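# Copy the reference drawing onto the pad with a brush pen

## Task

Using the brush pen, reproduce the 'drawing' reference image on the paper pad. The image represents the entire sheet, with its top edge matching the pad's long edge farthest from the robot. The scrap strip next to the pad does not count toward the result.

## Robot and tools

Robot: two UR-style arms, left_arm and right_arm, each ending in a four-digit LEAP-style hand (index, middle, ring, thumb) with sixteen hinge motors. right_arm has a right hand. left_arm has a mirrored left hand. The brush pen must be picked up with a hand and its tip drawn across the pad.

Scene frame: origin on the table surface, halfway between the nominal arm bases. +x points out over the table, +z points up, and left_arm sits on the +y side. Image left and right do not follow these names. The calibrated bases are left_arm (+0.035, +0.455, 0) m and right_arm (-0.048, -0.484, 0) m, each turned very slightly about z. Reported positions and velocities are in the scene frame and can be off by a few centimetres.

Hand point axes: +z runs along the straight fingers toward the tips. +y points out of the palm face. On the right hand +x points across the palm away from the thumb; on the left hand +x points toward the thumb. A rigid mast juts from the wrist on the palm side and can strike objects.

The 48-number row: every motion argument is one row of 48 plain numbers in [-1, 1] covering both arms, even when only one arm moves. Numbers 1-6 are left_arm dx, dy, dz, rx, ry, rz. Numbers 7-22 are the left hand's sixteen motor goals. Numbers 23-24 are left current_limit and speed. Numbers 25-30 are right_arm dx to rz, 31-46 are the right hand's motors, and 47-48 are right current_limit and speed.

Arm pose numbers: these are offsets, not absolute poses. They are measured from that arm's Hand target as it stood when the action or move began, along that Hand target's own axes. 1.0 equals 0.6 m of translation or 180 degrees of rotation. rx, ry and rz together form a single rotation vector. Each row in a table counts from the same starting Hand target, not from the row before it. Repeating an offset moves the arm further. All zeros re-requests the current Hand target. Commanded orientation is clipped to within 32 degrees of the measured one on each step.

Hand motor order, per hand: index_mcp, index_abd, index_pip, index_dip, middle_mcp, middle_abd, middle_pip, middle_dip, ring_mcp, ring_abd, ring_pip, ring_dip, thumb_cmc, thumb_axl, thumb_mcp, thumb_ipl. Each value is an absolute goal angle, scaled linearly between the hinge's two stops.
- Straight values: mcp -0.75, abd 0, pip -0.58, dip -0.70, thumb_cmc -0.71, thumb_axl -0.68, thumb_mcp -0.23, thumb_ipl -0.17.
- Toward +1, fingers curl toward the palm and the thumb swings in front of the palm.
- A 0 is a real goal, not 'no change'. To leave a hand as it is, send back its hand_goal, current_limit and speed.

current_limit runs linearly from 0 mA at -1 to 550 mA at +1. speed gives a hinge rate of (speed+1)/2 × 8.5 rad/s. Both start at +0.4 and -0.6 and persist once set.

Tools:
- execute_actions(actions, cameras): actions is a list of actions. Each action is up to 15 rows, one per 1/30 s step. A short table repeats its last row. Images are returned only for an empty list or when cameras names them.
- move(target, speed, blend, stop_force, zero, blocking, cameras): a straight-line path toward one row, or a list of up to 15 rows, all offsets from the same Hand targets. speed is in m/s (0.002-3.6, default 0.25). blend is the corner rounding in m. stop_force is 3-120 N and ends an arm's path when it feels that much push; do not rely on it while the hand rotates. A move lasts at most 10 s, and arms do not avoid obstacles. Give every target in a list the same hand numbers.
- wait(seconds 0-10).
- stop(): brakes the running move.
- zoom_image(camera, region [x0,y0,x1,y1] in pixels): works on cam_high, cam_above, cam_left_wrist or cam_right_wrist. All images are 504x504.
- show_instructions(): shows the reference image.
- zero_wrist_force(arm).
- read_manual(): licence text only.
- finished_scene(): ends the scene for good.

Suggested order: view the cameras and the reference, then grasp the pen firmly. Lower it gently with a small stop_force until the tip touches the paper, then trace strokes at a slow, steady height. Lift between strokes and check the result by zooming.

Reading results:
- Hand target: the last commanded pose after clipping. The hand point may rest short of it, and the next command asks for it again.
- move: line: done, off_target, moving, held or fault, plus limits (paced means the command was clipped, held means steps were withheld).
- Hand readouts: hand_goal, hand_measured, hand_current_ma and hand_state (moving, goal, blocked, overload).
- Other lines: wrist force and torque, joint torques, and warnings such as MOTOR HOT or a fault.

Avoid:
- Pressing the pen hard. The arms are stiff, and a target slightly past a firm contact can trigger a fault. Any part facing about 150 N, or a joint reaching its torque limit, stops the arm for 10 s; wrist joints allow 25.4 N m.
- Motors drawing 495 mA or more for 5 s, which shuts them down.
- Motor heat of 85 °C, which brakes the arm.
- Bringing the two arms or hands into contact.
- Letting the pen drop, or anything leave the table.
- Paths passing close to an arm's own base.
- Fast moves, which overshoot and hit harder.

Each tool is called after "Request:" in YAML: its name, and indented under it one key for each argument.

Reference images:

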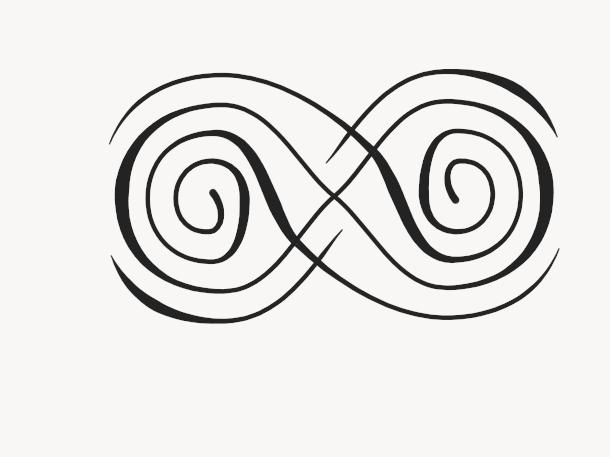

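## Session

Request:
execute_actions:
  actions: []

Request:
show_instructions:

Scene clock: 0.00 s.
left_arm: end_effector_position=(+0.5312, +0.2315, +0.3896) hand_goal=(-0.754, +0.000, -0.576, -0.696, -0.754, +0.000, -0.576, -0.696, -0.754, +0.000, -0.576, -0.696, -0.714, -0.678, -0.226, -0.168) hand_measured=(-0.754, +0.000, -0.576, -0.696, -0.754, +0.000, -0.576, -0.696, -0.754, +0.000, -0.576, -0.696, -0.714, -0.678, -0.226, -0.168) hand_current_ma=(+0, +0, +0, +0, +0, +0, +0, +0, +0, +0, +0, +0, +0, +0, +0, +0) hand_state=(goal, goal, goal, goal, goal, goal, goal, goal, goal, goal, goal, goal, goal, goal, goal, goal) hand_current_limit=0.40 hand_speed=-0.60 end_effector_quat_wxyz=(+0.000, +0.927, +0.375, -0.006) | right_arm: end_effector_position=(+0.3121, -0.1148, +0.2048) hand_goal=(-0.754, +0.000, -0.576, -0.696, -0.754, +0.000, -0.576, -0.696, -0.754, +0.000, -0.576, -0.696, -0.714, -0.678, -0.226, -0.168) hand_measured=(-0.754, +0.000, -0.576, -0.696, -0.754, +0.000, -0.576, -0.696, -0.754, +0.000, -0.576, -0.696, -0.714, -0.678, -0.226, -0.168) hand_current_ma=(+0, +0, +0, +0, +0, +0, +0, +0, +0, +0, +0, +0, +0, +0, +0, +0) hand_state=(goal, goal, goal, goal, goal, goal, goal, goal, goal, goal, goal, goal, goal, goal, goal, goal) hand_current_limit=0.40 hand_speed=-0.60 end_effector_quat_wxyz=(-0.407, -0.066, +0.908, -0.072)
Joint positions: left_arm=[3.024 -1.45 -1.598 -1.675 1.565 0.7] | right_arm=[0.36 -1.182 1.443 -0.983 -1.503 -1.409]
Joint velocities: within noise
Joint torques (N m): no reading
Motor temperatures (°C): left_arm=[25 24 25 41 36 32] | right_arm=[33 27 23 35 39 34]
Wrist force (N): no reading
Wrist torque (N m): no reading
Wrist force, peak (N): no reading
Hand target: left_arm +0.5312, +0.2315, +0.3896; +0.000, +0.927, +0.375, -0.006 | right_arm +0.3121, -0.1148, +0.2048; -0.407, -0.066, +0.908, -0.072

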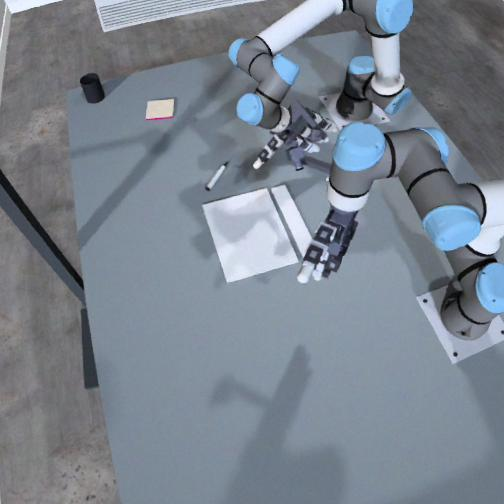

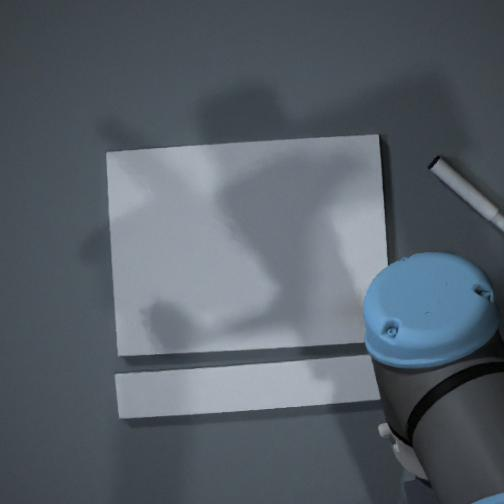

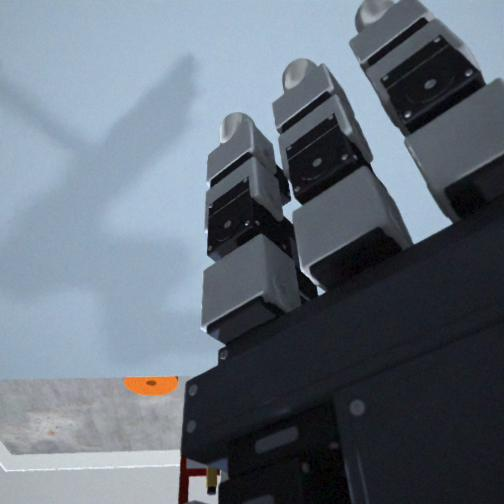

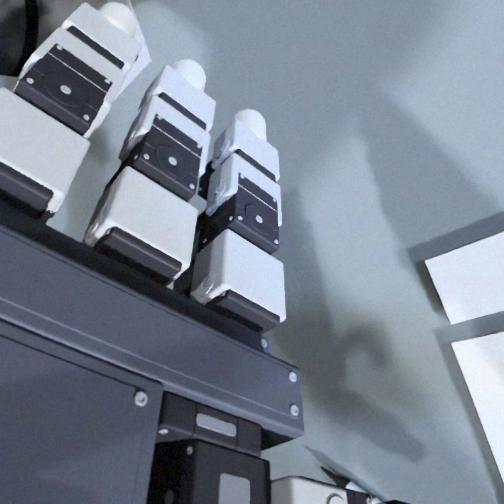

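Reference images for this scene: drawing.

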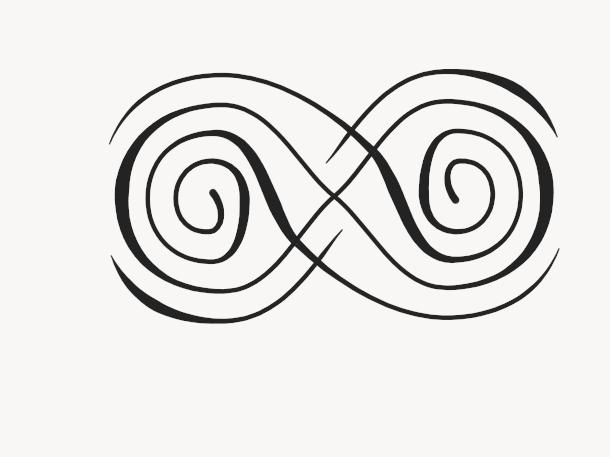

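Request:
zoom_image:
  camera: "cam_above"
  region: [380, 120, 504, 244]

Request:
zoom_image:
  camera: "cam_high"
  region: [180, 130, 320, 270]

Request:
move:
  target: [0.226,-0.593,0,0,0,0,-0.754,0,-0.576,-0.696,-0.754,0,-0.576,-0.696,-0.754,0,-0.576,-0.696,-0.714,-0.678,-0.226,-0.168,0.4,-0.6,0,0,0,0,0,0,-0.754,0,-0.576,-0.696,-0.754,0,-0.576,-0.696,-0.754,0,-0.576,-0.696,-0.714,-0.678,-0.226,-0.168,0.4,-0.6]
  cameras: ["all"]

Scaled by 4.065 from the camera's 504x504 image, which has a finer 720x720 frame.

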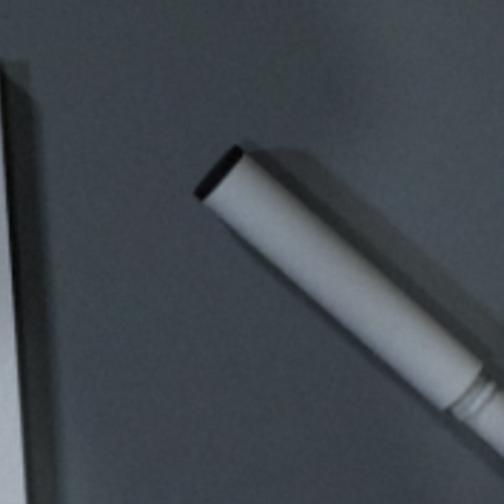

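Scaled by 3.600 from the camera's 504x504 image, which has a finer 720x720 frame.

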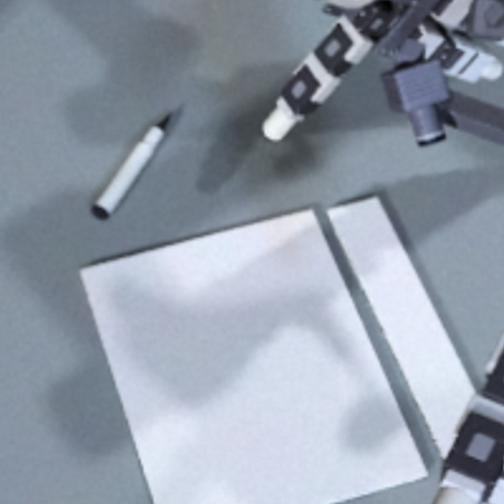

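Scene clock: 18.90 s.
left_arm: end_effector_position=(+0.3813, +0.5815, +0.3897) hand_goal=(-0.754, +0.000, -0.576, -0.696, -0.754, +0.000, -0.576, -0.696, -0.754, +0.000, -0.576, -0.696, -0.714, -0.678, -0.226, -0.168) hand_measured=(-0.754, +0.000, -0.576, -0.696, -0.754, +0.000, -0.576, -0.696, -0.754, +0.000, -0.576, -0.696, -0.714, -0.678, -0.224, -0.168) hand_current_ma=(+0, +0, +0, +0, +0, +0, +0, +0, +0, +0, +0, +0, +0, +0, +1, +0) hand_state=(goal, goal, goal, goal, goal, goal, goal, goal, goal, goal, goal, goal, goal, goal, goal, goal) hand_current_limit=0.40 hand_speed=-0.60 end_effector_quat_wxyz=(+0.000, +0.927, +0.375, -0.006) | right_arm: end_effector_position=(+0.3121, -0.1148, +0.2048) hand_goal=(-0.754, +0.000, -0.576, -0.696, -0.754, +0.000, -0.576, -0.696, -0.754, +0.000, -0.576, -0.696, -0.714, -0.678, -0.226, -0.168) hand_measured=(-0.754, +0.000, -0.576, -0.696, -0.754, +0.000, -0.576, -0.696, -0.754, +0.000, -0.576, -0.696, -0.714, -0.678, -0.226, -0.168) hand_current_ma=(+0, +0, +0, +0, +0, +0, +0, +0, +0, +0, +0, +0, +0, +0, +0, +0) hand_state=(goal, goal, goal, goal, goal, goal, goal, goal, goal, goal, goal, goal, goal, goal, goal, goal) hand_current_limit=0.40 hand_speed=-0.60 end_effector_quat_wxyz=(-0.407, -0.066, +0.908, -0.072)
Joint positions: left_arm=[4.114 -1.108 -1.833 -1.781 1.578 1.79] | right_arm=[0.36 -1.182 1.443 -0.983 -1.503 -1.409]
Joint torques (N m): left_arm=[7.55 16.97 16.63 1.24 0.73 0.99] | right_arm=[-0.14 -41.36 -17.15 -0.3 0.36 0.04]
Wrist force (N): left_arm=[0.6 0.3 0.3] | right_arm=[0.1 -0.4 -0.1]
Wrist torque (N m): left_arm=[0.02 -0.10 0.10] | right_arm=[-0.04 0.00 0.00]
Wrist force, peak (N): left_arm=[1.4 -1.7 0.3] | right_arm=[0.2 -0.3 0.5]
Hand target: left_arm +0.3812, +0.5815, +0.3896; +0.000, +0.927, +0.375, -0.006 | right_arm +0.3121, -0.1148, +0.2048; -0.407, -0.066, +0.908, -0.072
Off the commanded pose: left_arm 0.000 m, 0 deg | right_arm 0.000 m, 0 deg.
move: done

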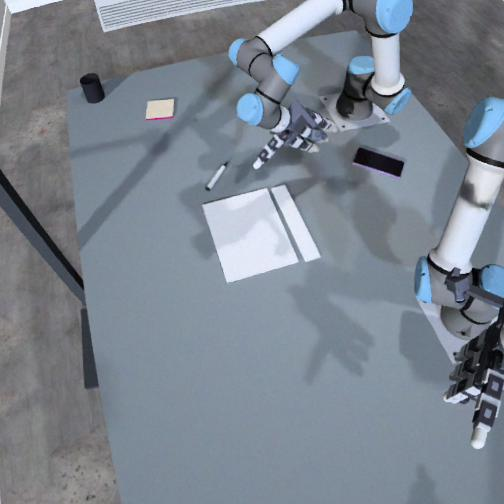

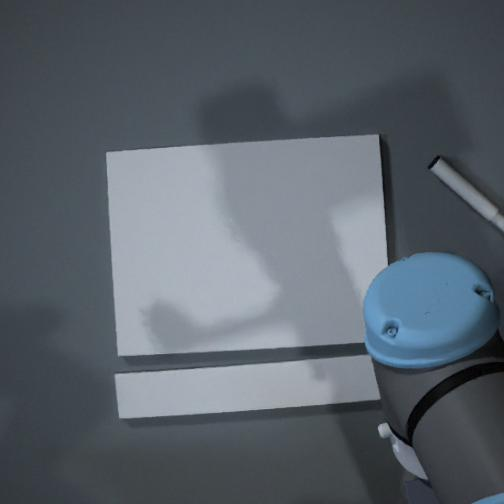

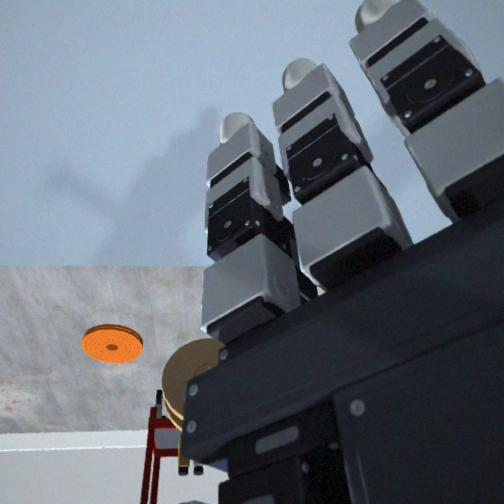

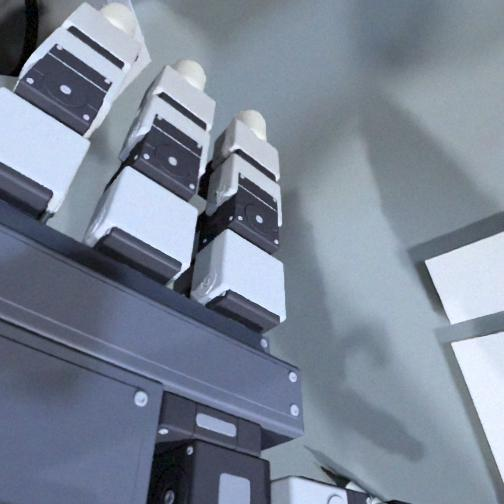

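Request:
move:
  target: [0,0,0,0,0,0,-0.754,0,-0.576,-0.696,-0.754,0,-0.576,-0.696,-0.754,0,-0.576,-0.696,-0.714,-0.678,-0.226,-0.168,0.4,-0.6,0.329,-0.0637,-0.104,0.0393,0.2266,-0.0414,-0.754,0,-0.576,-0.696,-0.754,0,-0.576,-0.696,-0.754,0,-0.576,-0.696,-0.714,-0.678,-0.226,-0.168,0.4,-0.6]
  speed: 0.4
  cameras: ["all"]

Scene clock: 141.50 s.
left_arm: end_effector_position=(+0.3812, +0.5815, +0.3896) hand_goal=(-0.754, +0.000, -0.576, -0.696, -0.754, +0.000, -0.576, -0.696, -0.754, +0.000, -0.576, -0.696, -0.714, -0.678, -0.226, -0.168) hand_measured=(-0.754, +0.000, -0.576, -0.696, -0.754, +0.000, -0.576, -0.696, -0.754, +0.000, -0.576, -0.696, -0.714, -0.678, -0.224, -0.168) hand_current_ma=(+0, +0, +0, +0, +0, +0, +0, +0, +0, +0, +0, +0, +0, +0, +1, +0) hand_state=(goal, goal, goal, goal, goal, goal, goal, goal, goal, goal, goal, goal, goal, goal, goal, goal) hand_current_limit=0.40 hand_speed=-0.60 end_effector_quat_wxyz=(+0.000, +0.927, +0.375, -0.006) | right_arm: end_effector_position=(+0.2339, -0.1529, +0.3964) hand_goal=(-0.754, +0.000, -0.576, -0.696, -0.754, +0.000, -0.576, -0.696, -0.754, +0.000, -0.576, -0.696, -0.714, -0.678, -0.226, -0.168) hand_measured=(-0.754, -0.002, -0.576, -0.696, -0.754, -0.002, -0.576, -0.696, -0.754, -0.002, -0.576, -0.696, -0.714, -0.678, -0.226, -0.168) hand_current_ma=(+0, -1, +0, +0, +0, -1, +0, +0, +0, -1, +0, +0, +0, +0, +1, +0) hand_state=(goal, goal, goal, goal, goal, goal, goal, goal, goal, goal, goal, goal, goal, goal, goal, goal) hand_current_limit=0.40 hand_speed=-0.60 end_effector_quat_wxyz=(+0.696, +0.119, -0.698, +0.119) end_effector_velocity=(-0.001, +0.000, +0.001) end_effector_angular_velocity=(-0.002, +0.004, +0.000)
Joint positions: left_arm=[4.114 -1.108 -1.833 -1.781 1.578 1.791] | right_arm=[0.361 -1.046 1.074 -0.03 -1.57 -1.57]
Joint velocities: left_arm=[within noise] | right_arm=[0 0 0 0.005 0 0]
Joint torques (N m): left_arm=[7.7 16.38 15.86 1.41 0.64 1.2] | right_arm=[-7.56 -51.46 -13.82 3.81 2.78 1.67]
Wrist force (N): left_arm=[0.3 0.4 0.6] | right_arm=[0.1 -0.7 0.4]
Wrist torque (N m): left_arm=[-0.01 -0.05 0.06] | right_arm=[-0.14 -0.14 0.03]
Wrist force, peak (N): left_arm=[0.5 0.3 0.9] | right_arm=[1.2 -0.6 0.7]
Hand target: left_arm +0.3812, +0.5815, +0.3896; +0.000, +0.927, +0.375, -0.006 | right_arm +0.2339, -0.1529, +0.3965; +0.696, +0.119, -0.698, +0.119
Off the commanded pose: left_arm 0.000 m, 0 deg | right_arm 0.000 m, 0 deg.
move: done

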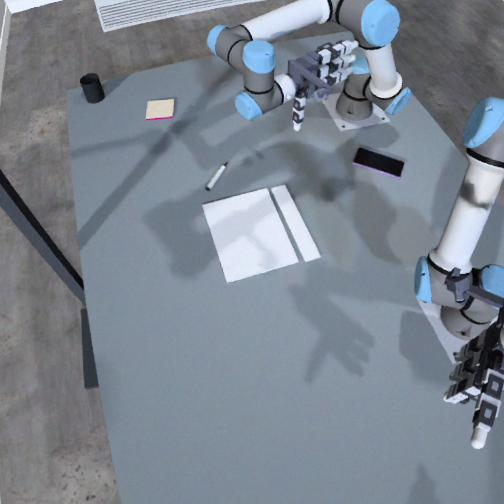

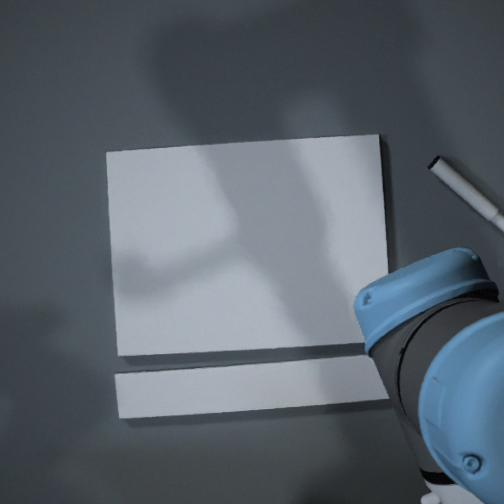

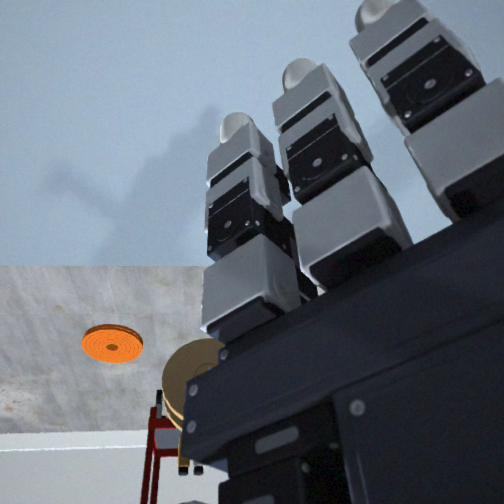

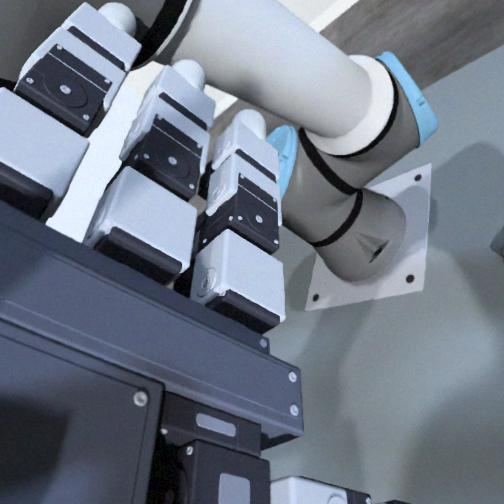

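Request:
move:
  target:
    - [0,0,0,0,0,0,-0.754,0,-0.576,-0.696,-0.754,0,-0.576,-0.696,-0.754,0,-0.576,-0.696,-0.714,-0.678,-0.226,-0.168,0.4,-0.6,0,0.24,-0.241,-0.2744,0,0,-0.754,0,-0.576,-0.696,-0.754,0,-0.576,-0.696,-0.754,0,-0.576,-0.696,-0.714,-0.678,-0.226,-0.168,0.4,-0.6]
    - [0,0,0,0,0,0,-0.754,0,-0.576,-0.696,-0.754,0,-0.576,-0.696,-0.754,0,-0.576,-0.696,-0.714,-0.678,-0.226,-0.168,0.4,-0.6,0,0.213,-0.585,-0.5522,0,0,-0.754,0,-0.576,-0.696,-0.754,0,-0.576,-0.696,-0.754,0,-0.576,-0.696,-0.714,-0.678,-0.226,-0.168,0.4,-0.6]
    - [0,0,0,0,0,0,-0.754,0,-0.576,-0.696,-0.754,0,-0.576,-0.696,-0.754,0,-0.576,-0.696,-0.714,-0.678,-0.226,-0.168,0.4,-0.6,0,-0.0693,-0.784,-0.83,0,0,-0.754,0,-0.576,-0.696,-0.754,0,-0.576,-0.696,-0.754,0,-0.576,-0.696,-0.714,-0.678,-0.226,-0.168,0.4,-0.6]
  speed: 0.4
  blend: 0.03
  cameras: ["all"]

Scene clock: 150.27 s.
left_arm: end_effector_position=(+0.3812, +0.5815, +0.3896) hand_goal=(-0.754, +0.000, -0.576, -0.696, -0.754, +0.000, -0.576, -0.696, -0.754, +0.000, -0.576, -0.696, -0.714, -0.678, -0.226, -0.168) hand_measured=(-0.754, +0.000, -0.576, -0.696, -0.754, +0.000, -0.576, -0.696, -0.754, +0.000, -0.576, -0.696, -0.714, -0.678, -0.224, -0.168) hand_current_ma=(+0, +0, +0, +0, +0, +0, +0, +0, +0, +0, +0, +0, +0, +0, +1, +0) hand_state=(goal, goal, goal, goal, goal, goal, goal, goal, goal, goal, goal, goal, goal, goal, goal, goal) hand_current_limit=0.40 hand_speed=-0.60 end_effector_quat_wxyz=(+0.000, +0.927, +0.375, -0.006) | right_arm: end_effector_position=(+0.6914, -0.0361, +0.3976) hand_goal=(-0.754, +0.000, -0.576, -0.696, -0.754, +0.000, -0.576, -0.696, -0.754, +0.000, -0.576, -0.696, -0.714, -0.678, -0.226, -0.168) hand_measured=(-0.754, -0.002, -0.576, -0.696, -0.754, -0.002, -0.576, -0.696, -0.754, -0.002, -0.576, -0.696, -0.714, -0.678, -0.226, -0.168) hand_current_ma=(+0, -1, +0, +0, +0, -1, +0, +0, +0, -1, +0, +0, +0, +0, +1, +0) hand_state=(goal, goal, goal, goal, goal, goal, goal, goal, goal, goal, goal, goal, goal, goal, goal, goal) hand_current_limit=0.40 hand_speed=-0.60 end_effector_quat_wxyz=(-0.298, +0.640, +0.299, +0.642)
Joint positions: left_arm=[4.114 -1.108 -1.833 -1.781 1.578 1.791] | right_arm=[0.36 -1.047 1.074 -0.03 1.037 -1.571]
Joint torques (N m): left_arm=[6.31 16.18 15.67 1.79 -0.5 1.2] | right_arm=[-7.42 -49.99 -20.36 -3.94 2.45 -2.13]
Wrist force (N): left_arm=[0.3 0.4 0.4] | right_arm=[-0.2 -0.7 0.4]
Wrist torque (N m): left_arm=[0.02 -0.06 0.06] | right_arm=[-0.15 -0.09 -0.03]
Wrist force, peak (N): left_arm=[0.8 0.6 0.6] | right_arm=[0.0 0.1 1.8]
Hand target: left_arm +0.3812, +0.5815, +0.3896; +0.000, +0.927, +0.375, -0.006 | right_arm +0.6915, -0.0363, +0.3977; -0.298, +0.640, +0.299, +0.642
Off the commanded pose: left_arm 0.000 m, 0 deg | right_arm 0.000 m, 0 deg.
move: done

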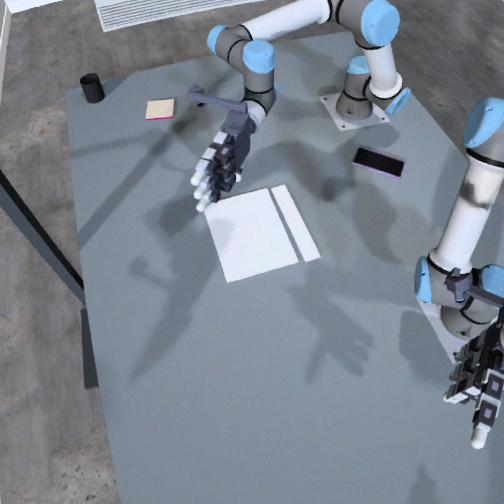

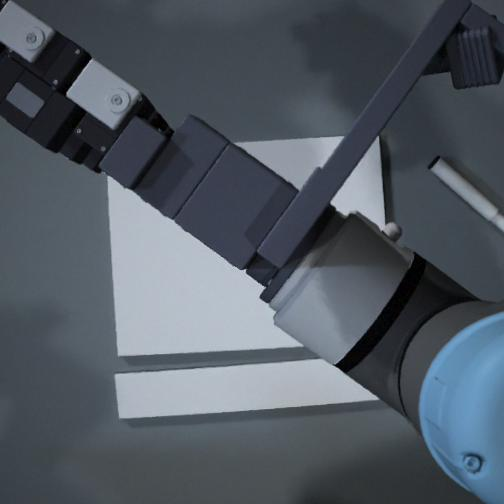

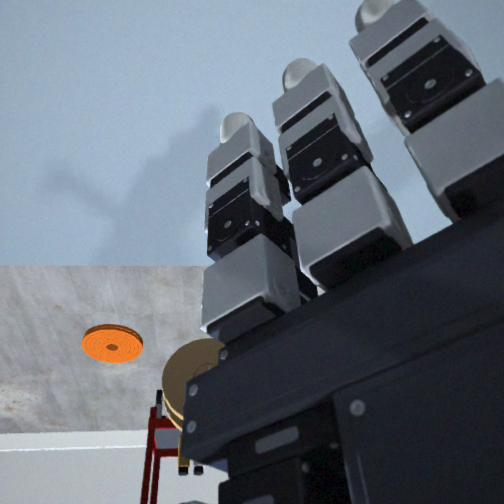

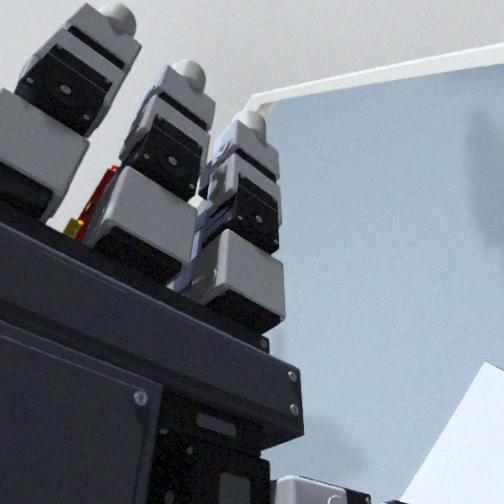

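Request:
move:
  target: [-0.3355,0.166,-0.039,0.344,-0.435,-0.437,-0.754,0,-0.576,-0.696,-0.754,0,-0.576,-0.696,-0.754,0,-0.576,-0.696,-0.714,-0.678,-0.226,-0.168,0.4,-0.6,0,0.496,-0.735,-0.25,0,0,-0.754,0,-0.576,-0.696,-0.754,0,-0.576,-0.696,-0.754,0,-0.576,-0.696,-0.714,-0.678,-0.226,-0.168,0.4,-0.6]
  speed: 0.4

Request:
move:
  target: [0,0,0,0,0,0,-0.754,0,-0.576,-0.696,-0.754,0,-0.576,-0.696,-0.754,0,-0.576,-0.696,-0.714,-0.678,-0.226,-0.168,0.4,-0.6,0.05,0.5725,-0.493,-0.25,0,0,-0.754,0,-0.576,-0.696,-0.754,0,-0.576,-0.696,-0.754,0,-0.576,-0.696,-0.714,-0.678,-0.226,-0.168,0.4,-0.6]
  speed: 0.4
  cameras: ["all"]

Scene clock: 286.53 s.
left_arm: end_effector_position=(+0.3060, +0.3701, +0.4149) hand_goal=(-0.754, +0.000, -0.576, -0.696, -0.754, +0.000, -0.576, -0.696, -0.754, +0.000, -0.576, -0.696, -0.714, -0.678, -0.226, -0.168) hand_measured=(-0.746, +0.000, -0.576, -0.696, -0.746, +0.000, -0.576, -0.696, -0.748, +0.000, -0.576, -0.696, -0.708, -0.678, -0.224, -0.168) hand_current_ma=(+5, +0, +0, +0, +4, +0, +0, +0, +3, +0, +0, +0, +3, +0, +1, +0) hand_state=(goal, goal, goal, goal, goal, goal, goal, goal, goal, goal, goal, goal, goal, goal, goal, goal) hand_current_limit=0.40 hand_speed=-0.60 end_effector_quat_wxyz=(-0.201, +0.202, +0.678, -0.678) | right_arm: end_effector_position=(+0.6356, -0.5653, +0.3974) hand_goal=(-0.754, +0.000, -0.576, -0.696, -0.754, +0.000, -0.576, -0.696, -0.754, +0.000, -0.576, -0.696, -0.714, -0.678, -0.226, -0.168) hand_measured=(-0.754, -0.002, -0.576, -0.696, -0.754, -0.002, -0.576, -0.696, -0.754, -0.002, -0.576, -0.696, -0.714, -0.678, -0.226, -0.168) hand_current_ma=(+0, -1, +0, +0, +0, -1, +0, +0, +0, -1, +0, +0, +0, +0, +1, +0) hand_state=(goal, goal, goal, goal, goal, goal, goal, goal, goal, goal, goal, goal, goal, goal, goal, goal) hand_current_limit=0.40 hand_speed=-0.60 end_effector_quat_wxyz=(-0.031, +0.706, +0.030, +0.707)
Joint positions: left_arm=[3.669 -1.6 -1.51 -3.172 1.121 0.001] | right_arm=[-0.318 -1.475 1.645 -0.173 1.145 -1.57]
Joint torques (N m): left_arm=[-8.61 9.6 22.76 -1.37 -0.63 -0.27] | right_arm=[-3.72 -21.03 -25.75 -1.79 -0.68 1.85]
Wrist force (N): left_arm=[0.0 5.0 -0.7] | right_arm=[-0.3 -0.4 0.2]
Wrist torque (N m): left_arm=[0.55 0.03 -0.14] | right_arm=[-0.07 -0.08 -0.08]
Wrist force, peak (N): left_arm=[-0.3 5.5 -0.5] | right_arm=[0.1 -1.2 1.4]
Hand target: left_arm +0.3061, +0.3701, +0.4149; -0.201, +0.202, +0.678, -0.678 | right_arm +0.6356, -0.5653, +0.3974; -0.031, +0.706, +0.030, +0.707
Off the commanded pose: left_arm 0.000 m, 0 deg | right_arm 0.000 m, 0 deg.
move: done

Scene clock: 288.20 s.
left_arm: end_effector_position=(+0.3061, +0.3701, +0.4149) hand_goal=(-0.754, +0.000, -0.576, -0.696, -0.754, +0.000, -0.576, -0.696, -0.754, +0.000, -0.576, -0.696, -0.714, -0.678, -0.226, -0.168) hand_measured=(-0.746, +0.000, -0.576, -0.696, -0.746, +0.000, -0.576, -0.696, -0.748, +0.000, -0.576, -0.696, -0.708, -0.678, -0.224, -0.168) hand_current_ma=(+5, +0, +0, +0, +4, +0, +0, +0, +3, +0, +0, +0, +3, +0, +1, +0) hand_state=(goal, goal, goal, goal, goal, goal, goal, goal, goal, goal, goal, goal, goal, goal, goal, goal) hand_current_limit=0.40 hand_speed=-0.60 end_effector_quat_wxyz=(-0.201, +0.202, +0.678, -0.678) | right_arm: end_effector_position=(+0.3705, -0.9330, +0.4266) hand_goal=(-0.754, +0.000, -0.576, -0.696, -0.754, +0.000, -0.576, -0.696, -0.754, +0.000, -0.576, -0.696, -0.714, -0.678, -0.226, -0.168) hand_measured=(-0.754, -0.002, -0.576, -0.696, -0.754, -0.002, -0.576, -0.696, -0.754, -0.002, -0.576, -0.696, -0.714, -0.678, -0.226, -0.168) hand_current_ma=(+0, -1, +0, +0, +0, -1, +0, +0, +0, -1, +0, +0, +0, +0, +1, +0) hand_state=(goal, goal, goal, goal, goal, goal, goal, goal, goal, goal, goal, goal, goal, goal, goal, goal) hand_current_limit=0.40 hand_speed=-0.60 end_effector_quat_wxyz=(+0.242, +0.664, -0.243, +0.665)
Joint positions: left_arm=[3.669 -1.6 -1.51 -3.172 1.12 0.001] | right_arm=[-1.008 -1.653 1.748 -0.097 1.239 -1.568]
Joint torques (N m): left_arm=[-8.13 7.35 16.82 -2.62 -1.23 -0.67] | right_arm=[-6.98 -22.43 -18.82 -4.13 -2.64 1.52]
Wrist force (N): left_arm=[-0.2 4.8 -0.8] | right_arm=[-0.2 -0.6 0.5]
Wrist torque (N m): left_arm=[0.53 0.05 -0.15] | right_arm=[-0.11 -0.09 -0.07]
Wrist force, peak (N): left_arm=[0.0 5.5 -0.3] | right_arm=[-0.2 -2.2 1.4]
Hand target: left_arm +0.3061, +0.3701, +0.4149; -0.201, +0.202, +0.678, -0.678 | right_arm +0.3704, -0.9331, +0.4266; +0.242, +0.664, -0.243, +0.665
Off the commanded pose: left_arm 0.000 m, 0 deg | right_arm 0.000 m, 0 deg.
move: done

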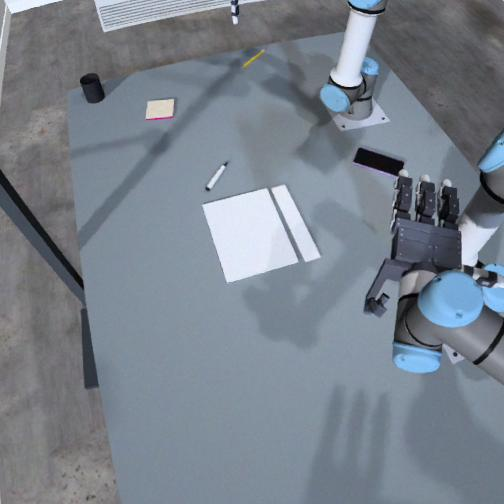

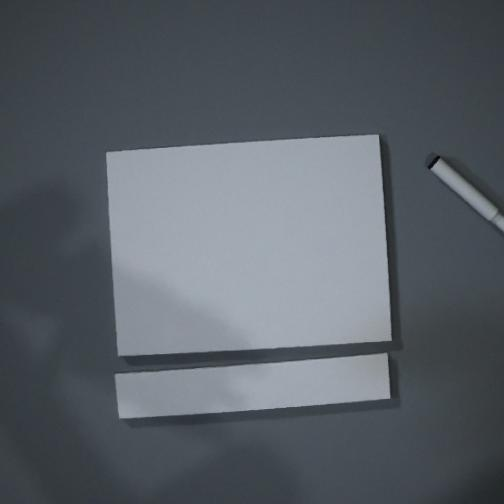

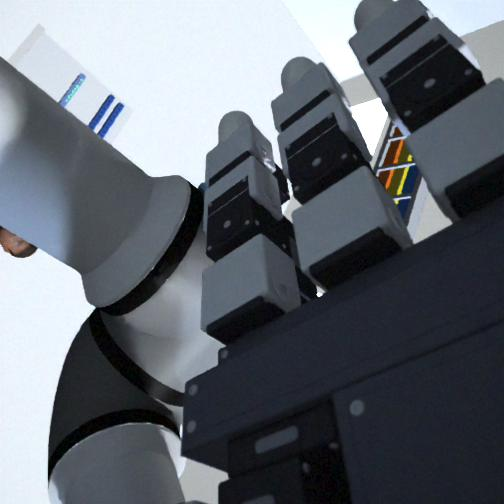

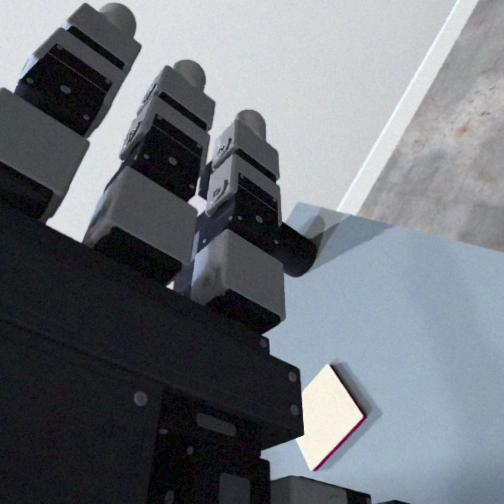

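Request:
move:
  target: [-0.583,0.275,0.4565,0,-0.461,0,-0.754,0,-0.576,-0.696,-0.754,0,-0.576,-0.696,-0.754,0,-0.576,-0.696,-0.714,-0.678,-0.226,-0.168,0.4,-0.6,0,0,0,0,0,0,-0.754,0,-0.576,-0.696,-0.754,0,-0.576,-0.696,-0.754,0,-0.576,-0.696,-0.714,-0.678,-0.226,-0.168,0.4,-0.6]
  speed: 0.4
  cameras: ["cam_high","cam_above","cam_left_wrist"]

Request:
zoom_image:
  camera: "cam_above"
  region: [0, 0, 504, 504]

Scene clock: 307.13 s.
left_arm: end_effector_position=(+0.4499, -0.0502, +0.2501) hand_goal=(-0.754, +0.000, -0.576, -0.696, -0.754, +0.000, -0.576, -0.696, -0.754, +0.000, -0.576, -0.696, -0.714, -0.678, -0.226, -0.168) hand_measured=(-0.744, +0.000, -0.576, -0.696, -0.746, +0.000, -0.576, -0.696, -0.746, +0.000, -0.576, -0.696, -0.706, -0.678, -0.224, -0.168) hand_current_ma=(+6, +0, +0, +0, +5, +0, +0, +0, +4, +0, +0, +0, +4, +0, +0, +0) hand_state=(goal, goal, goal, goal, goal, goal, goal, goal, goal, goal, goal, goal, goal, goal, goal, goal) hand_current_limit=0.40 hand_speed=-0.60 end_effector_quat_wxyz=(+0.299, -0.298, +0.641, -0.641) end_effector_velocity=(+0.000, +0.000, +0.000) end_effector_angular_velocity=(+0.000, -0.001, +0.004) | right_arm: end_effector_position=(+0.3704, -0.9331, +0.4266) hand_goal=(-0.754, +0.000, -0.576, -0.696, -0.754, +0.000, -0.576, -0.696, -0.754, +0.000, -0.576, -0.696, -0.714, -0.678, -0.226, -0.168) hand_measured=(-0.754, -0.002, -0.576, -0.696, -0.754, -0.002, -0.576, -0.696, -0.754, -0.002, -0.576, -0.696, -0.714, -0.678, -0.226, -0.168) hand_current_ma=(+0, -1, +0, +0, +0, -1, +0, +0, +0, -1, +0, +0, +0, +0, +1, +0) hand_state=(goal, goal, goal, goal, goal, goal, goal, goal, goal, goal, goal, goal, goal, goal, goal, goal) hand_current_limit=0.40 hand_speed=-0.60 end_effector_quat_wxyz=(+0.242, +0.664, -0.243, +0.665)
Joint positions: left_arm=[2.515 -1.667 -1.87 -2.745 -1.482 0.001] | right_arm=[-1.009 -1.653 1.748 -0.097 1.239 -1.568]
Joint velocities: left_arm=[-0.002 0 0.001 0.001 -0.005 0] | right_arm=[within noise]
Joint torques (N m): left_arm=[-6.74 15.68 25 3.07 -1.28 -0.56] | right_arm=[-7.04 -17.51 -22 -4.02 -2.56 -1.76]
Wrist force (N): left_arm=[0.2 4.8 -0.4] | right_arm=[0.1 -0.5 0.4]
Wrist torque (N m): left_arm=[0.44 0.04 -0.15] | right_arm=[-0.08 -0.12 -0.05]
Wrist force, peak (N): left_arm=[1.3 5.9 0.9] | right_arm=[-0.3 -0.9 0.6]
Hand target: left_arm +0.4499, -0.0503, +0.2500; +0.299, -0.298, +0.641, -0.641 | right_arm +0.3704, -0.9331, +0.4266; +0.242, +0.664, -0.243, +0.665
Off the commanded pose: left_arm 0.000 m, 0 deg | right_arm 0.000 m, 0 deg.
move: done
Images, in order (width x height): cam_high 504x504, cam_above 504x504, cam_left_wrist 504x504.

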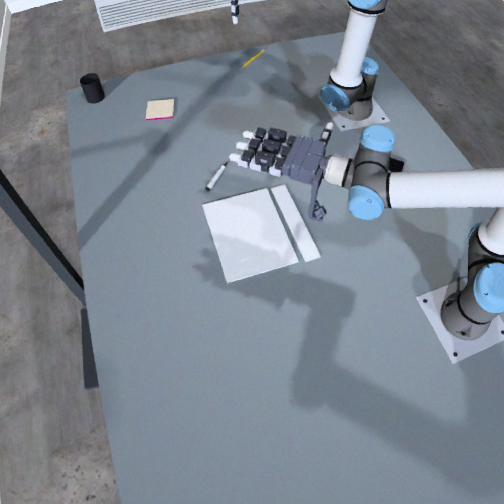

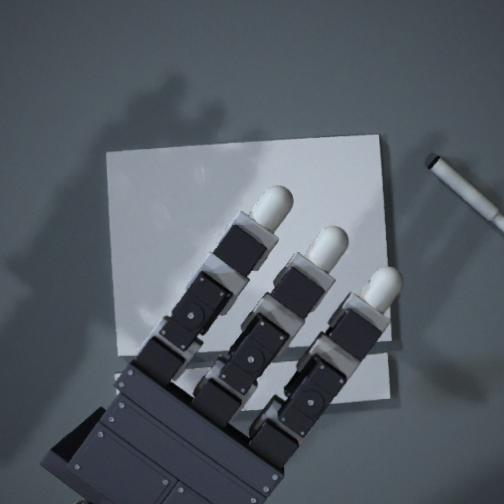

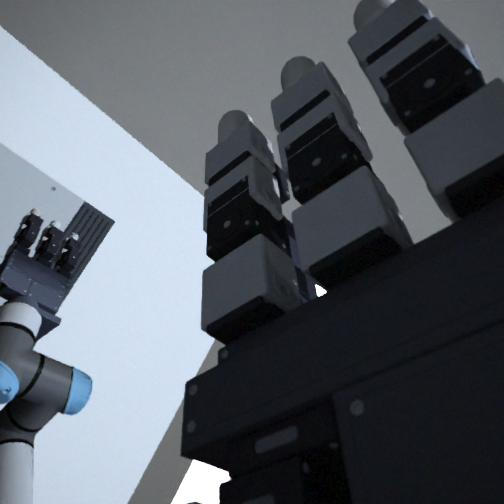

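Scaled by 1.000.

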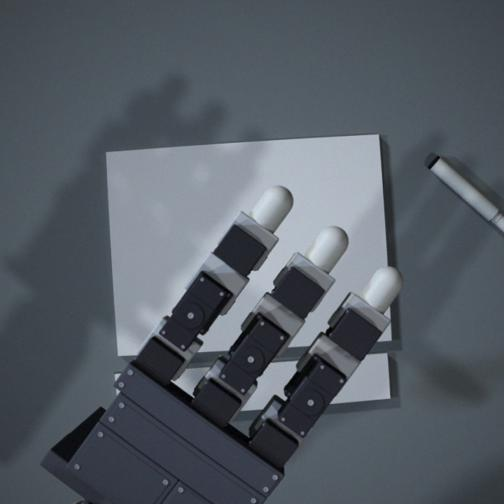

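Request:
move:
  target: [0,0.25,0,0,0,0,-0.754,0,-0.576,-0.696,-0.754,0,-0.576,-0.696,-0.754,0,-0.576,-0.696,-0.714,-0.678,-0.226,-0.168,0.4,-0.6,0,0,0,0,0,0,-0.754,0,-0.576,-0.696,-0.754,0,-0.576,-0.696,-0.754,0,-0.576,-0.696,-0.714,-0.678,-0.226,-0.168,0.4,-0.6]
  speed: 0.3
  cameras: ["cam_high","cam_above"]

Scene clock: 319.73 s.
left_arm: end_effector_position=(+0.4502, -0.0503, +0.1002) hand_goal=(-0.754, +0.000, -0.576, -0.696, -0.754, +0.000, -0.576, -0.696, -0.754, +0.000, -0.576, -0.696, -0.714, -0.678, -0.226, -0.168) hand_measured=(-0.744, +0.000, -0.576, -0.696, -0.744, +0.000, -0.576, -0.696, -0.746, +0.000, -0.576, -0.696, -0.706, -0.678, -0.224, -0.168) hand_current_ma=(+7, +0, +0, +0, +6, +0, +0, +0, +5, +0, +0, +0, +5, +0, +0, +0) hand_state=(goal, goal, goal, goal, goal, goal, goal, goal, goal, goal, goal, goal, goal, goal, goal, goal) hand_current_limit=0.40 hand_speed=-0.60 end_effector_quat_wxyz=(+0.299, -0.298, +0.641, -0.641) | right_arm: end_effector_position=(+0.3704, -0.9331, +0.4266) hand_goal=(-0.754, +0.000, -0.576, -0.696, -0.754, +0.000, -0.576, -0.696, -0.754, +0.000, -0.576, -0.696, -0.714, -0.678, -0.226, -0.168) hand_measured=(-0.754, -0.002, -0.576, -0.696, -0.754, -0.002, -0.576, -0.696, -0.754, -0.002, -0.576, -0.696, -0.714, -0.678, -0.226, -0.168) hand_current_ma=(+0, -1, +0, +0, +0, -1, +0, +0, +0, -1, +0, +0, +0, +0, +1, +0) hand_state=(goal, goal, goal, goal, goal, goal, goal, goal, goal, goal, goal, goal, goal, goal, goal, goal) hand_current_limit=0.40 hand_speed=-0.60 end_effector_quat_wxyz=(+0.242, +0.664, -0.243, +0.665)
Joint positions: left_arm=[2.515 -1.883 -2.062 -2.337 -1.481 0.001] | right_arm=[-1.009 -1.653 1.748 -0.097 1.239 -1.568]
Joint torques (N m): left_arm=[-7.57 20.88 14.57 3.13 -1.52 -1.15] | right_arm=[-7.48 -17.13 -20.82 -4.07 -2.51 -1.68]
Wrist force (N): left_arm=[0.0 5.4 0.0] | right_arm=[-0.2 -0.7 0.4]
Wrist torque (N m): left_arm=[0.49 0.04 -0.14] | right_arm=[-0.11 -0.09 -0.08]
Wrist force, peak (N): left_arm=[0.1 7.6 -0.4] | right_arm=[-0.2 -1.0 0.4]
Hand target: left_arm +0.4501, -0.0503, +0.1000; +0.299, -0.298, +0.641, -0.641 | right_arm +0.3704, -0.9331, +0.4266; +0.242, +0.664, -0.243, +0.665
Off the commanded pose: left_arm 0.000 m, 0 deg | right_arm 0.000 m, 0 deg.
move: done
Images, in order (width x height): cam_high 504x504, cam_above 504x504.

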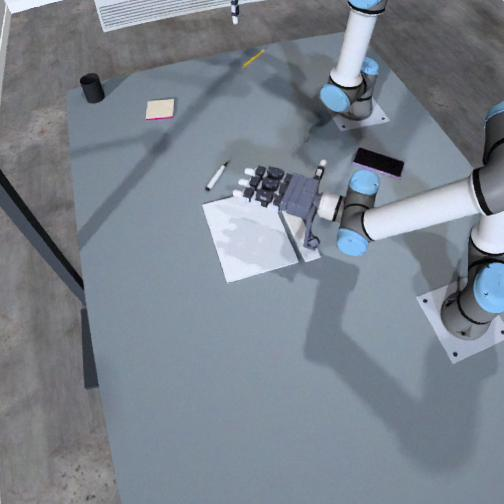

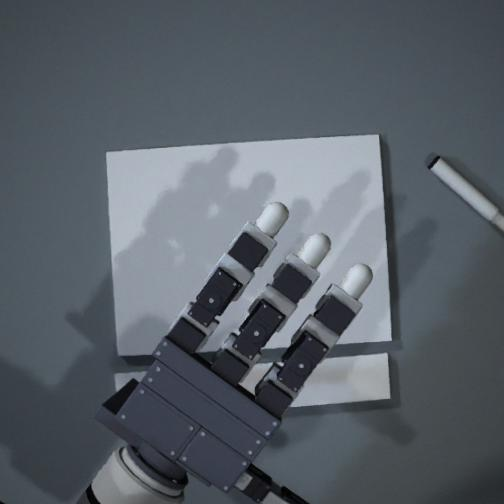

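Request:
move:
  target:
    - [0.08,-0.133,0.26,-0.027,0.012,0.015,-0.0003,0,-0.22,-0.1,-0.0003,0,-0.08,-0.4,-0.754,0,-0.576,-0.696,0.671,-0.677,-0.056,-0.384,0.4,-0.6,0,0,0,0,0,0,-0.754,0,-0.576,-0.696,-0.754,0,-0.576,-0.696,-0.754,0,-0.576,-0.696,-0.714,-0.678,-0.226,-0.168,0.4,-0.6]
    - [0.159,-0.05,0.525,-0.0546,0.024,0.0296,-0.0003,0,-0.22,-0.096,-0.0003,0,-0.076,-0.4,-0.754,0,-0.576,-0.696,0.671,-0.677,-0.056,-0.384,0.4,-0.6,0,0,0,0,0,0,-0.754,0,-0.576,-0.696,-0.754,0,-0.576,-0.696,-0.754,0,-0.576,-0.696,-0.714,-0.678,-0.226,-0.168,0.4,-0.6]
  speed: 0.3
  blend: 0.04
  cameras: ["cam_high","cam_above","cam_left_wrist"]

Scene clock: 386.20 s.
left_arm: end_effector_position=(+0.6295, -0.3262, +0.1303) hand_goal=(+0.000, +0.000, -0.220, -0.096, +0.000, +0.000, -0.076, -0.400, -0.754, +0.000, -0.576, -0.696, +0.670, -0.678, -0.056, -0.384) hand_measured=(+0.004, +0.000, -0.222, -0.100, +0.002, +0.000, -0.078, -0.402, -0.746, +0.000, -0.576, -0.696, +0.666, -0.678, -0.058, -0.382) hand_current_ma=(+1, +0, +0, -1, +1, +0, -1, -1, +5, +0, +0, +0, -1, +0, +0, +1) hand_state=(goal, goal, goal, goal, goal, goal, goal, goal, goal, goal, goal, goal, goal, goal, goal, goal) hand_current_limit=0.40 hand_speed=-0.60 end_effector_quat_wxyz=(+0.277, -0.268, +0.717, -0.580) | right_arm: end_effector_position=(+0.3704, -0.9331, +0.4266) hand_goal=(-0.754, +0.000, -0.576, -0.696, -0.754, +0.000, -0.576, -0.696, -0.754, +0.000, -0.576, -0.696, -0.714, -0.678, -0.226, -0.168) hand_measured=(-0.754, -0.002, -0.576, -0.696, -0.754, -0.002, -0.576, -0.696, -0.754, -0.002, -0.576, -0.696, -0.714, -0.678, -0.226, -0.168) hand_current_ma=(+0, -1, +0, +0, +0, -1, +0, +0, +0, -1, +0, +0, +0, +0, +1, +0) hand_state=(goal, goal, goal, goal, goal, goal, goal, goal, goal, goal, goal, goal, goal, goal, goal, goal) hand_current_limit=0.40 hand_speed=-0.60 end_effector_quat_wxyz=(+0.242, +0.664, -0.243, +0.665)
Joint positions: left_arm=[2.357 -2.702 -0.414 -3.341 -1.572 0.088] | right_arm=[-1.009 -1.653 1.748 -0.097 1.239 -1.568]
Joint torques (N m): left_arm=[7.71 78.08 21.34 2.12 0.82 -0.57] | right_arm=[-6.84 -16.9 -18.75 -3.88 -2.46 -1.63]
Wrist force (N): left_arm=[0.3 5.0 -0.2] | right_arm=[-0.2 -0.8 0.4]
Wrist torque (N m): left_arm=[0.55 0.04 -0.21] | right_arm=[-0.12 -0.09 -0.08]
Wrist force, peak (N): left_arm=[-0.3 6.5 -2.1] | right_arm=[-0.2 -1.0 0.3]
Hand target: left_arm +0.6295, -0.3262, +0.1303; +0.277, -0.268, +0.717, -0.580 | right_arm +0.3704, -0.9331, +0.4266; +0.242, +0.664, -0.243, +0.665
Off the commanded pose: left_arm 0.000 m, 0 deg | right_arm 0.000 m, 0 deg.
move: done
Images, in order (width x height): cam_high 504x504, cam_above 504x504, cam_left_wrist 504x504.

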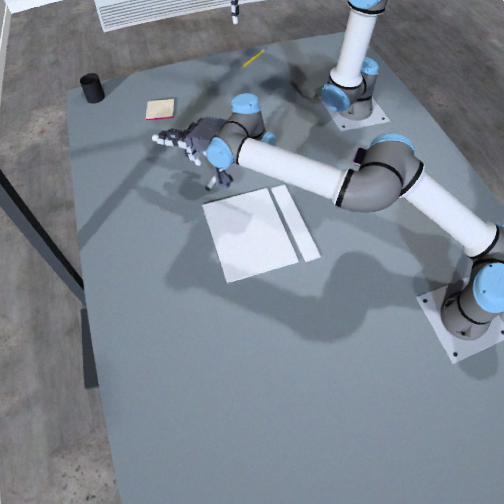

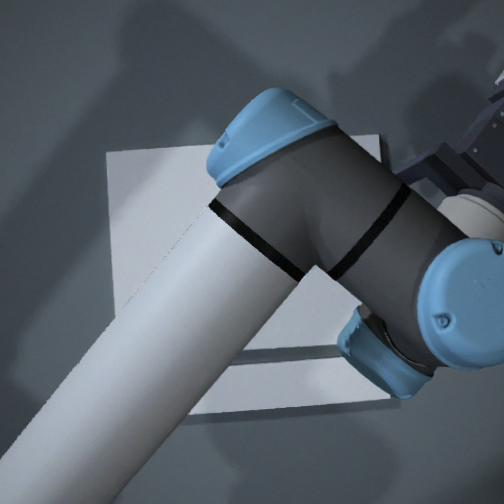

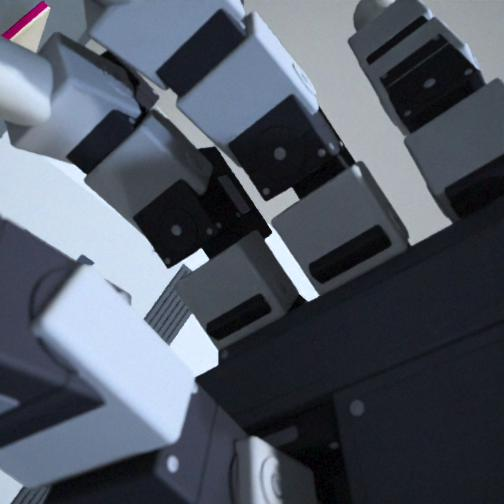

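Request:
zoom_image:
  camera: "cam_high"
  region: [140, 100, 260, 220]

Request:
zoom_image:
  camera: "cam_left_wrist"
  region: [0, 0, 504, 504]

Scaled by 4.200 from the camera's 504x504 image, which has a finer 720x720 frame.

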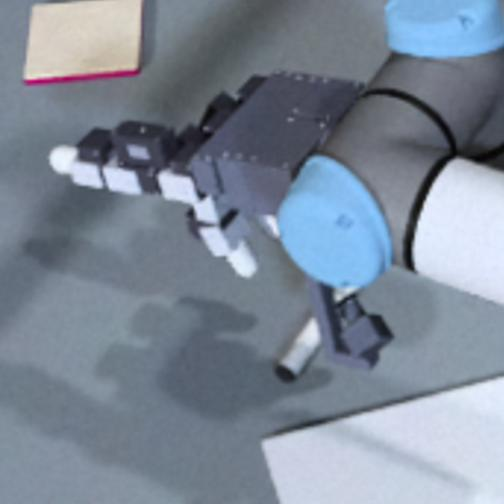

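Scaled by 1.000.

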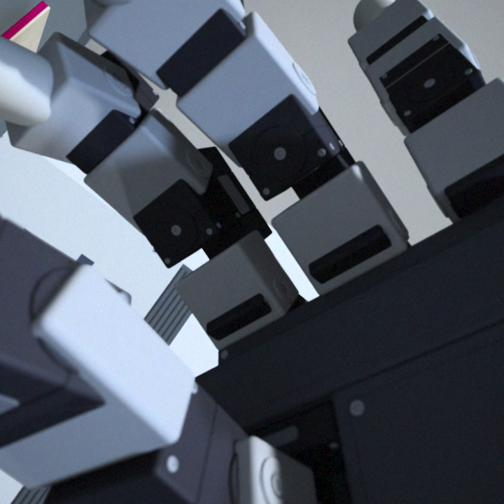

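Request:
move:
  target: [0.0093,0.1063,0.0188,0,0,0,-0.0003,0,-0.22,-0.096,-0.0003,0,-0.076,-0.4,-0.754,0,-0.576,-0.696,0.671,-0.677,-0.056,-0.384,0.4,-0.6,0,0,0,0,0,0,-0.754,0,-0.576,-0.696,-0.754,0,-0.576,-0.696,-0.754,0,-0.576,-0.696,-0.714,-0.678,-0.226,-0.168,0.4,-0.6]
  speed: 0.15
  cameras: ["cam_high","cam_above","cam_left_wrist"]

Request:
zoom_image:
  camera: "cam_high"
  region: [140, 100, 260, 220]

Request:
zoom_image:
  camera: "cam_above"
  region: [384, 100, 504, 220]

Scene clock: 399.43 s.
left_arm: end_effector_position=(+0.6296, -0.3261, +0.0651) hand_goal=(+0.000, +0.000, -0.220, -0.096, +0.000, +0.000, -0.076, -0.400, -0.754, +0.000, -0.576, -0.696, +0.670, -0.678, -0.056, -0.384) hand_measured=(+0.004, +0.000, -0.222, -0.100, +0.002, +0.000, -0.078, -0.402, -0.746, +0.000, -0.576, -0.696, +0.666, -0.678, -0.058, -0.382) hand_current_ma=(+1, +0, +0, -1, +1, +0, -1, -1, +5, +0, +0, +0, -1, +0, +0, +1) hand_state=(goal, goal, goal, goal, goal, goal, goal, goal, goal, goal, goal, goal, goal, goal, goal, goal) hand_current_limit=0.40 hand_speed=-0.60 end_effector_quat_wxyz=(+0.277, -0.268, +0.717, -0.580) | right_arm: end_effector_position=(+0.3704, -0.9331, +0.4266) hand_goal=(-0.754, +0.000, -0.576, -0.696, -0.754, +0.000, -0.576, -0.696, -0.754, +0.000, -0.576, -0.696, -0.714, -0.678, -0.226, -0.168) hand_measured=(-0.754, -0.002, -0.576, -0.696, -0.754, -0.002, -0.576, -0.696, -0.754, -0.002, -0.576, -0.696, -0.714, -0.678, -0.226, -0.168) hand_current_ma=(+0, -1, +0, +0, +0, -1, +0, +0, +0, -1, +0, +0, +0, +0, +1, +0) hand_state=(goal, goal, goal, goal, goal, goal, goal, goal, goal, goal, goal, goal, goal, goal, goal, goal) hand_current_limit=0.40 hand_speed=-0.60 end_effector_quat_wxyz=(+0.242, +0.664, -0.243, +0.665)
Joint positions: left_arm=[2.357 -2.718 -0.547 -3.191 -1.572 0.088] | right_arm=[-1.009 -1.653 1.748 -0.097 1.239 -1.568]
Joint torques (N m): left_arm=[7.6 78.33 23.98 2.1 1.23 0.39] | right_arm=[-7.16 -16.92 -17.78 -4.03 -2.48 -1.68]
Wrist force (N): left_arm=[0.2 4.8 -0.3] | right_arm=[-0.2 -0.8 0.4]
Wrist torque (N m): left_arm=[0.55 0.05 -0.18] | right_arm=[-0.12 -0.09 -0.07]
Wrist force, peak (N): left_arm=[0.3 6.5 0.0] | right_arm=[-0.3 -0.9 0.6]
Hand target: left_arm +0.6296, -0.3262, +0.0653; +0.277, -0.268, +0.717, -0.580 | right_arm +0.3704, -0.9331, +0.4266; +0.242, +0.664, -0.243, +0.665
Off the commanded pose: left_arm 0.000 m, 0 deg | right_arm 0.000 m, 0 deg.
move: done
Images, in order (width x height): cam_high 504x504, cam_above 504x504, cam_left_wrist 504x504.

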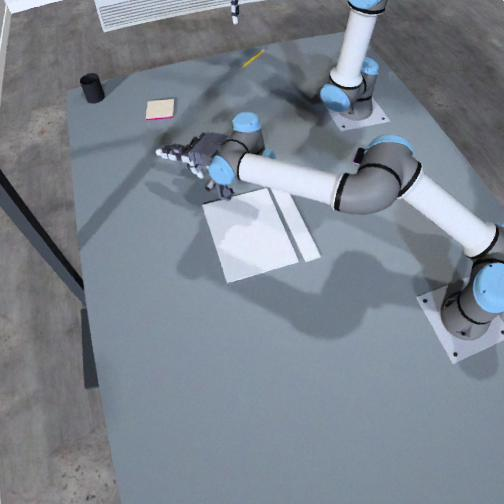

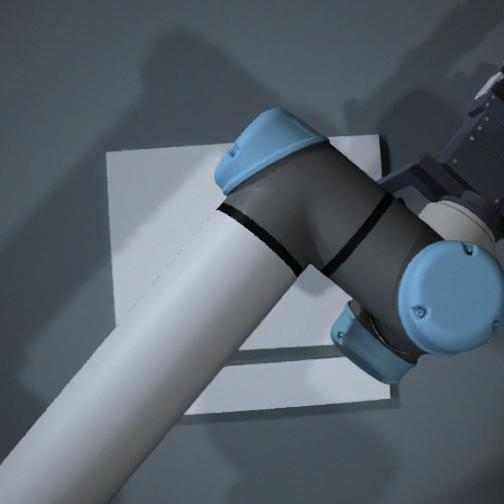

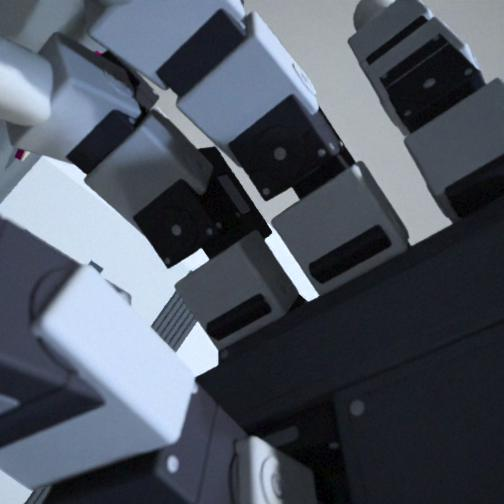

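Scaled by 4.200 from the camera's 504x504 image, which has a finer 720x720 frame.

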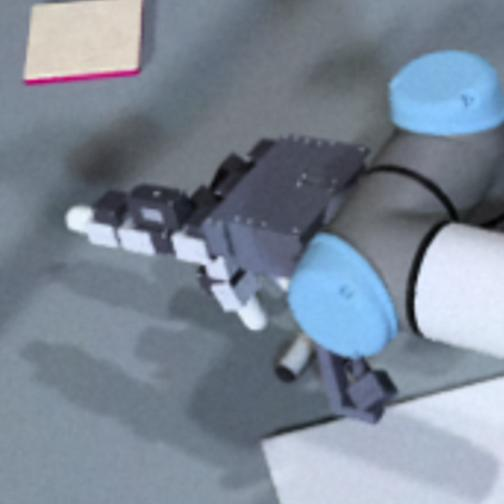

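Scaled by 4.200 from the camera's 504x504 image, which has a finer 720x720 frame.

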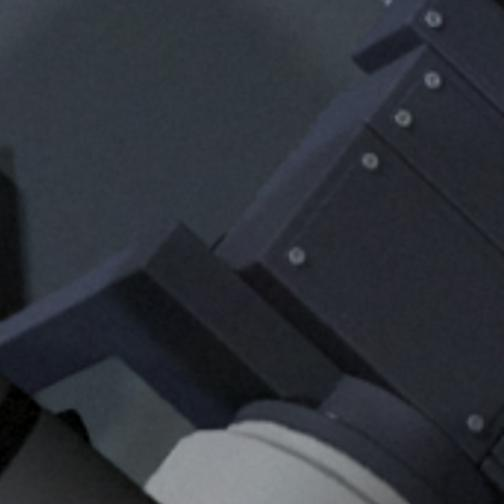

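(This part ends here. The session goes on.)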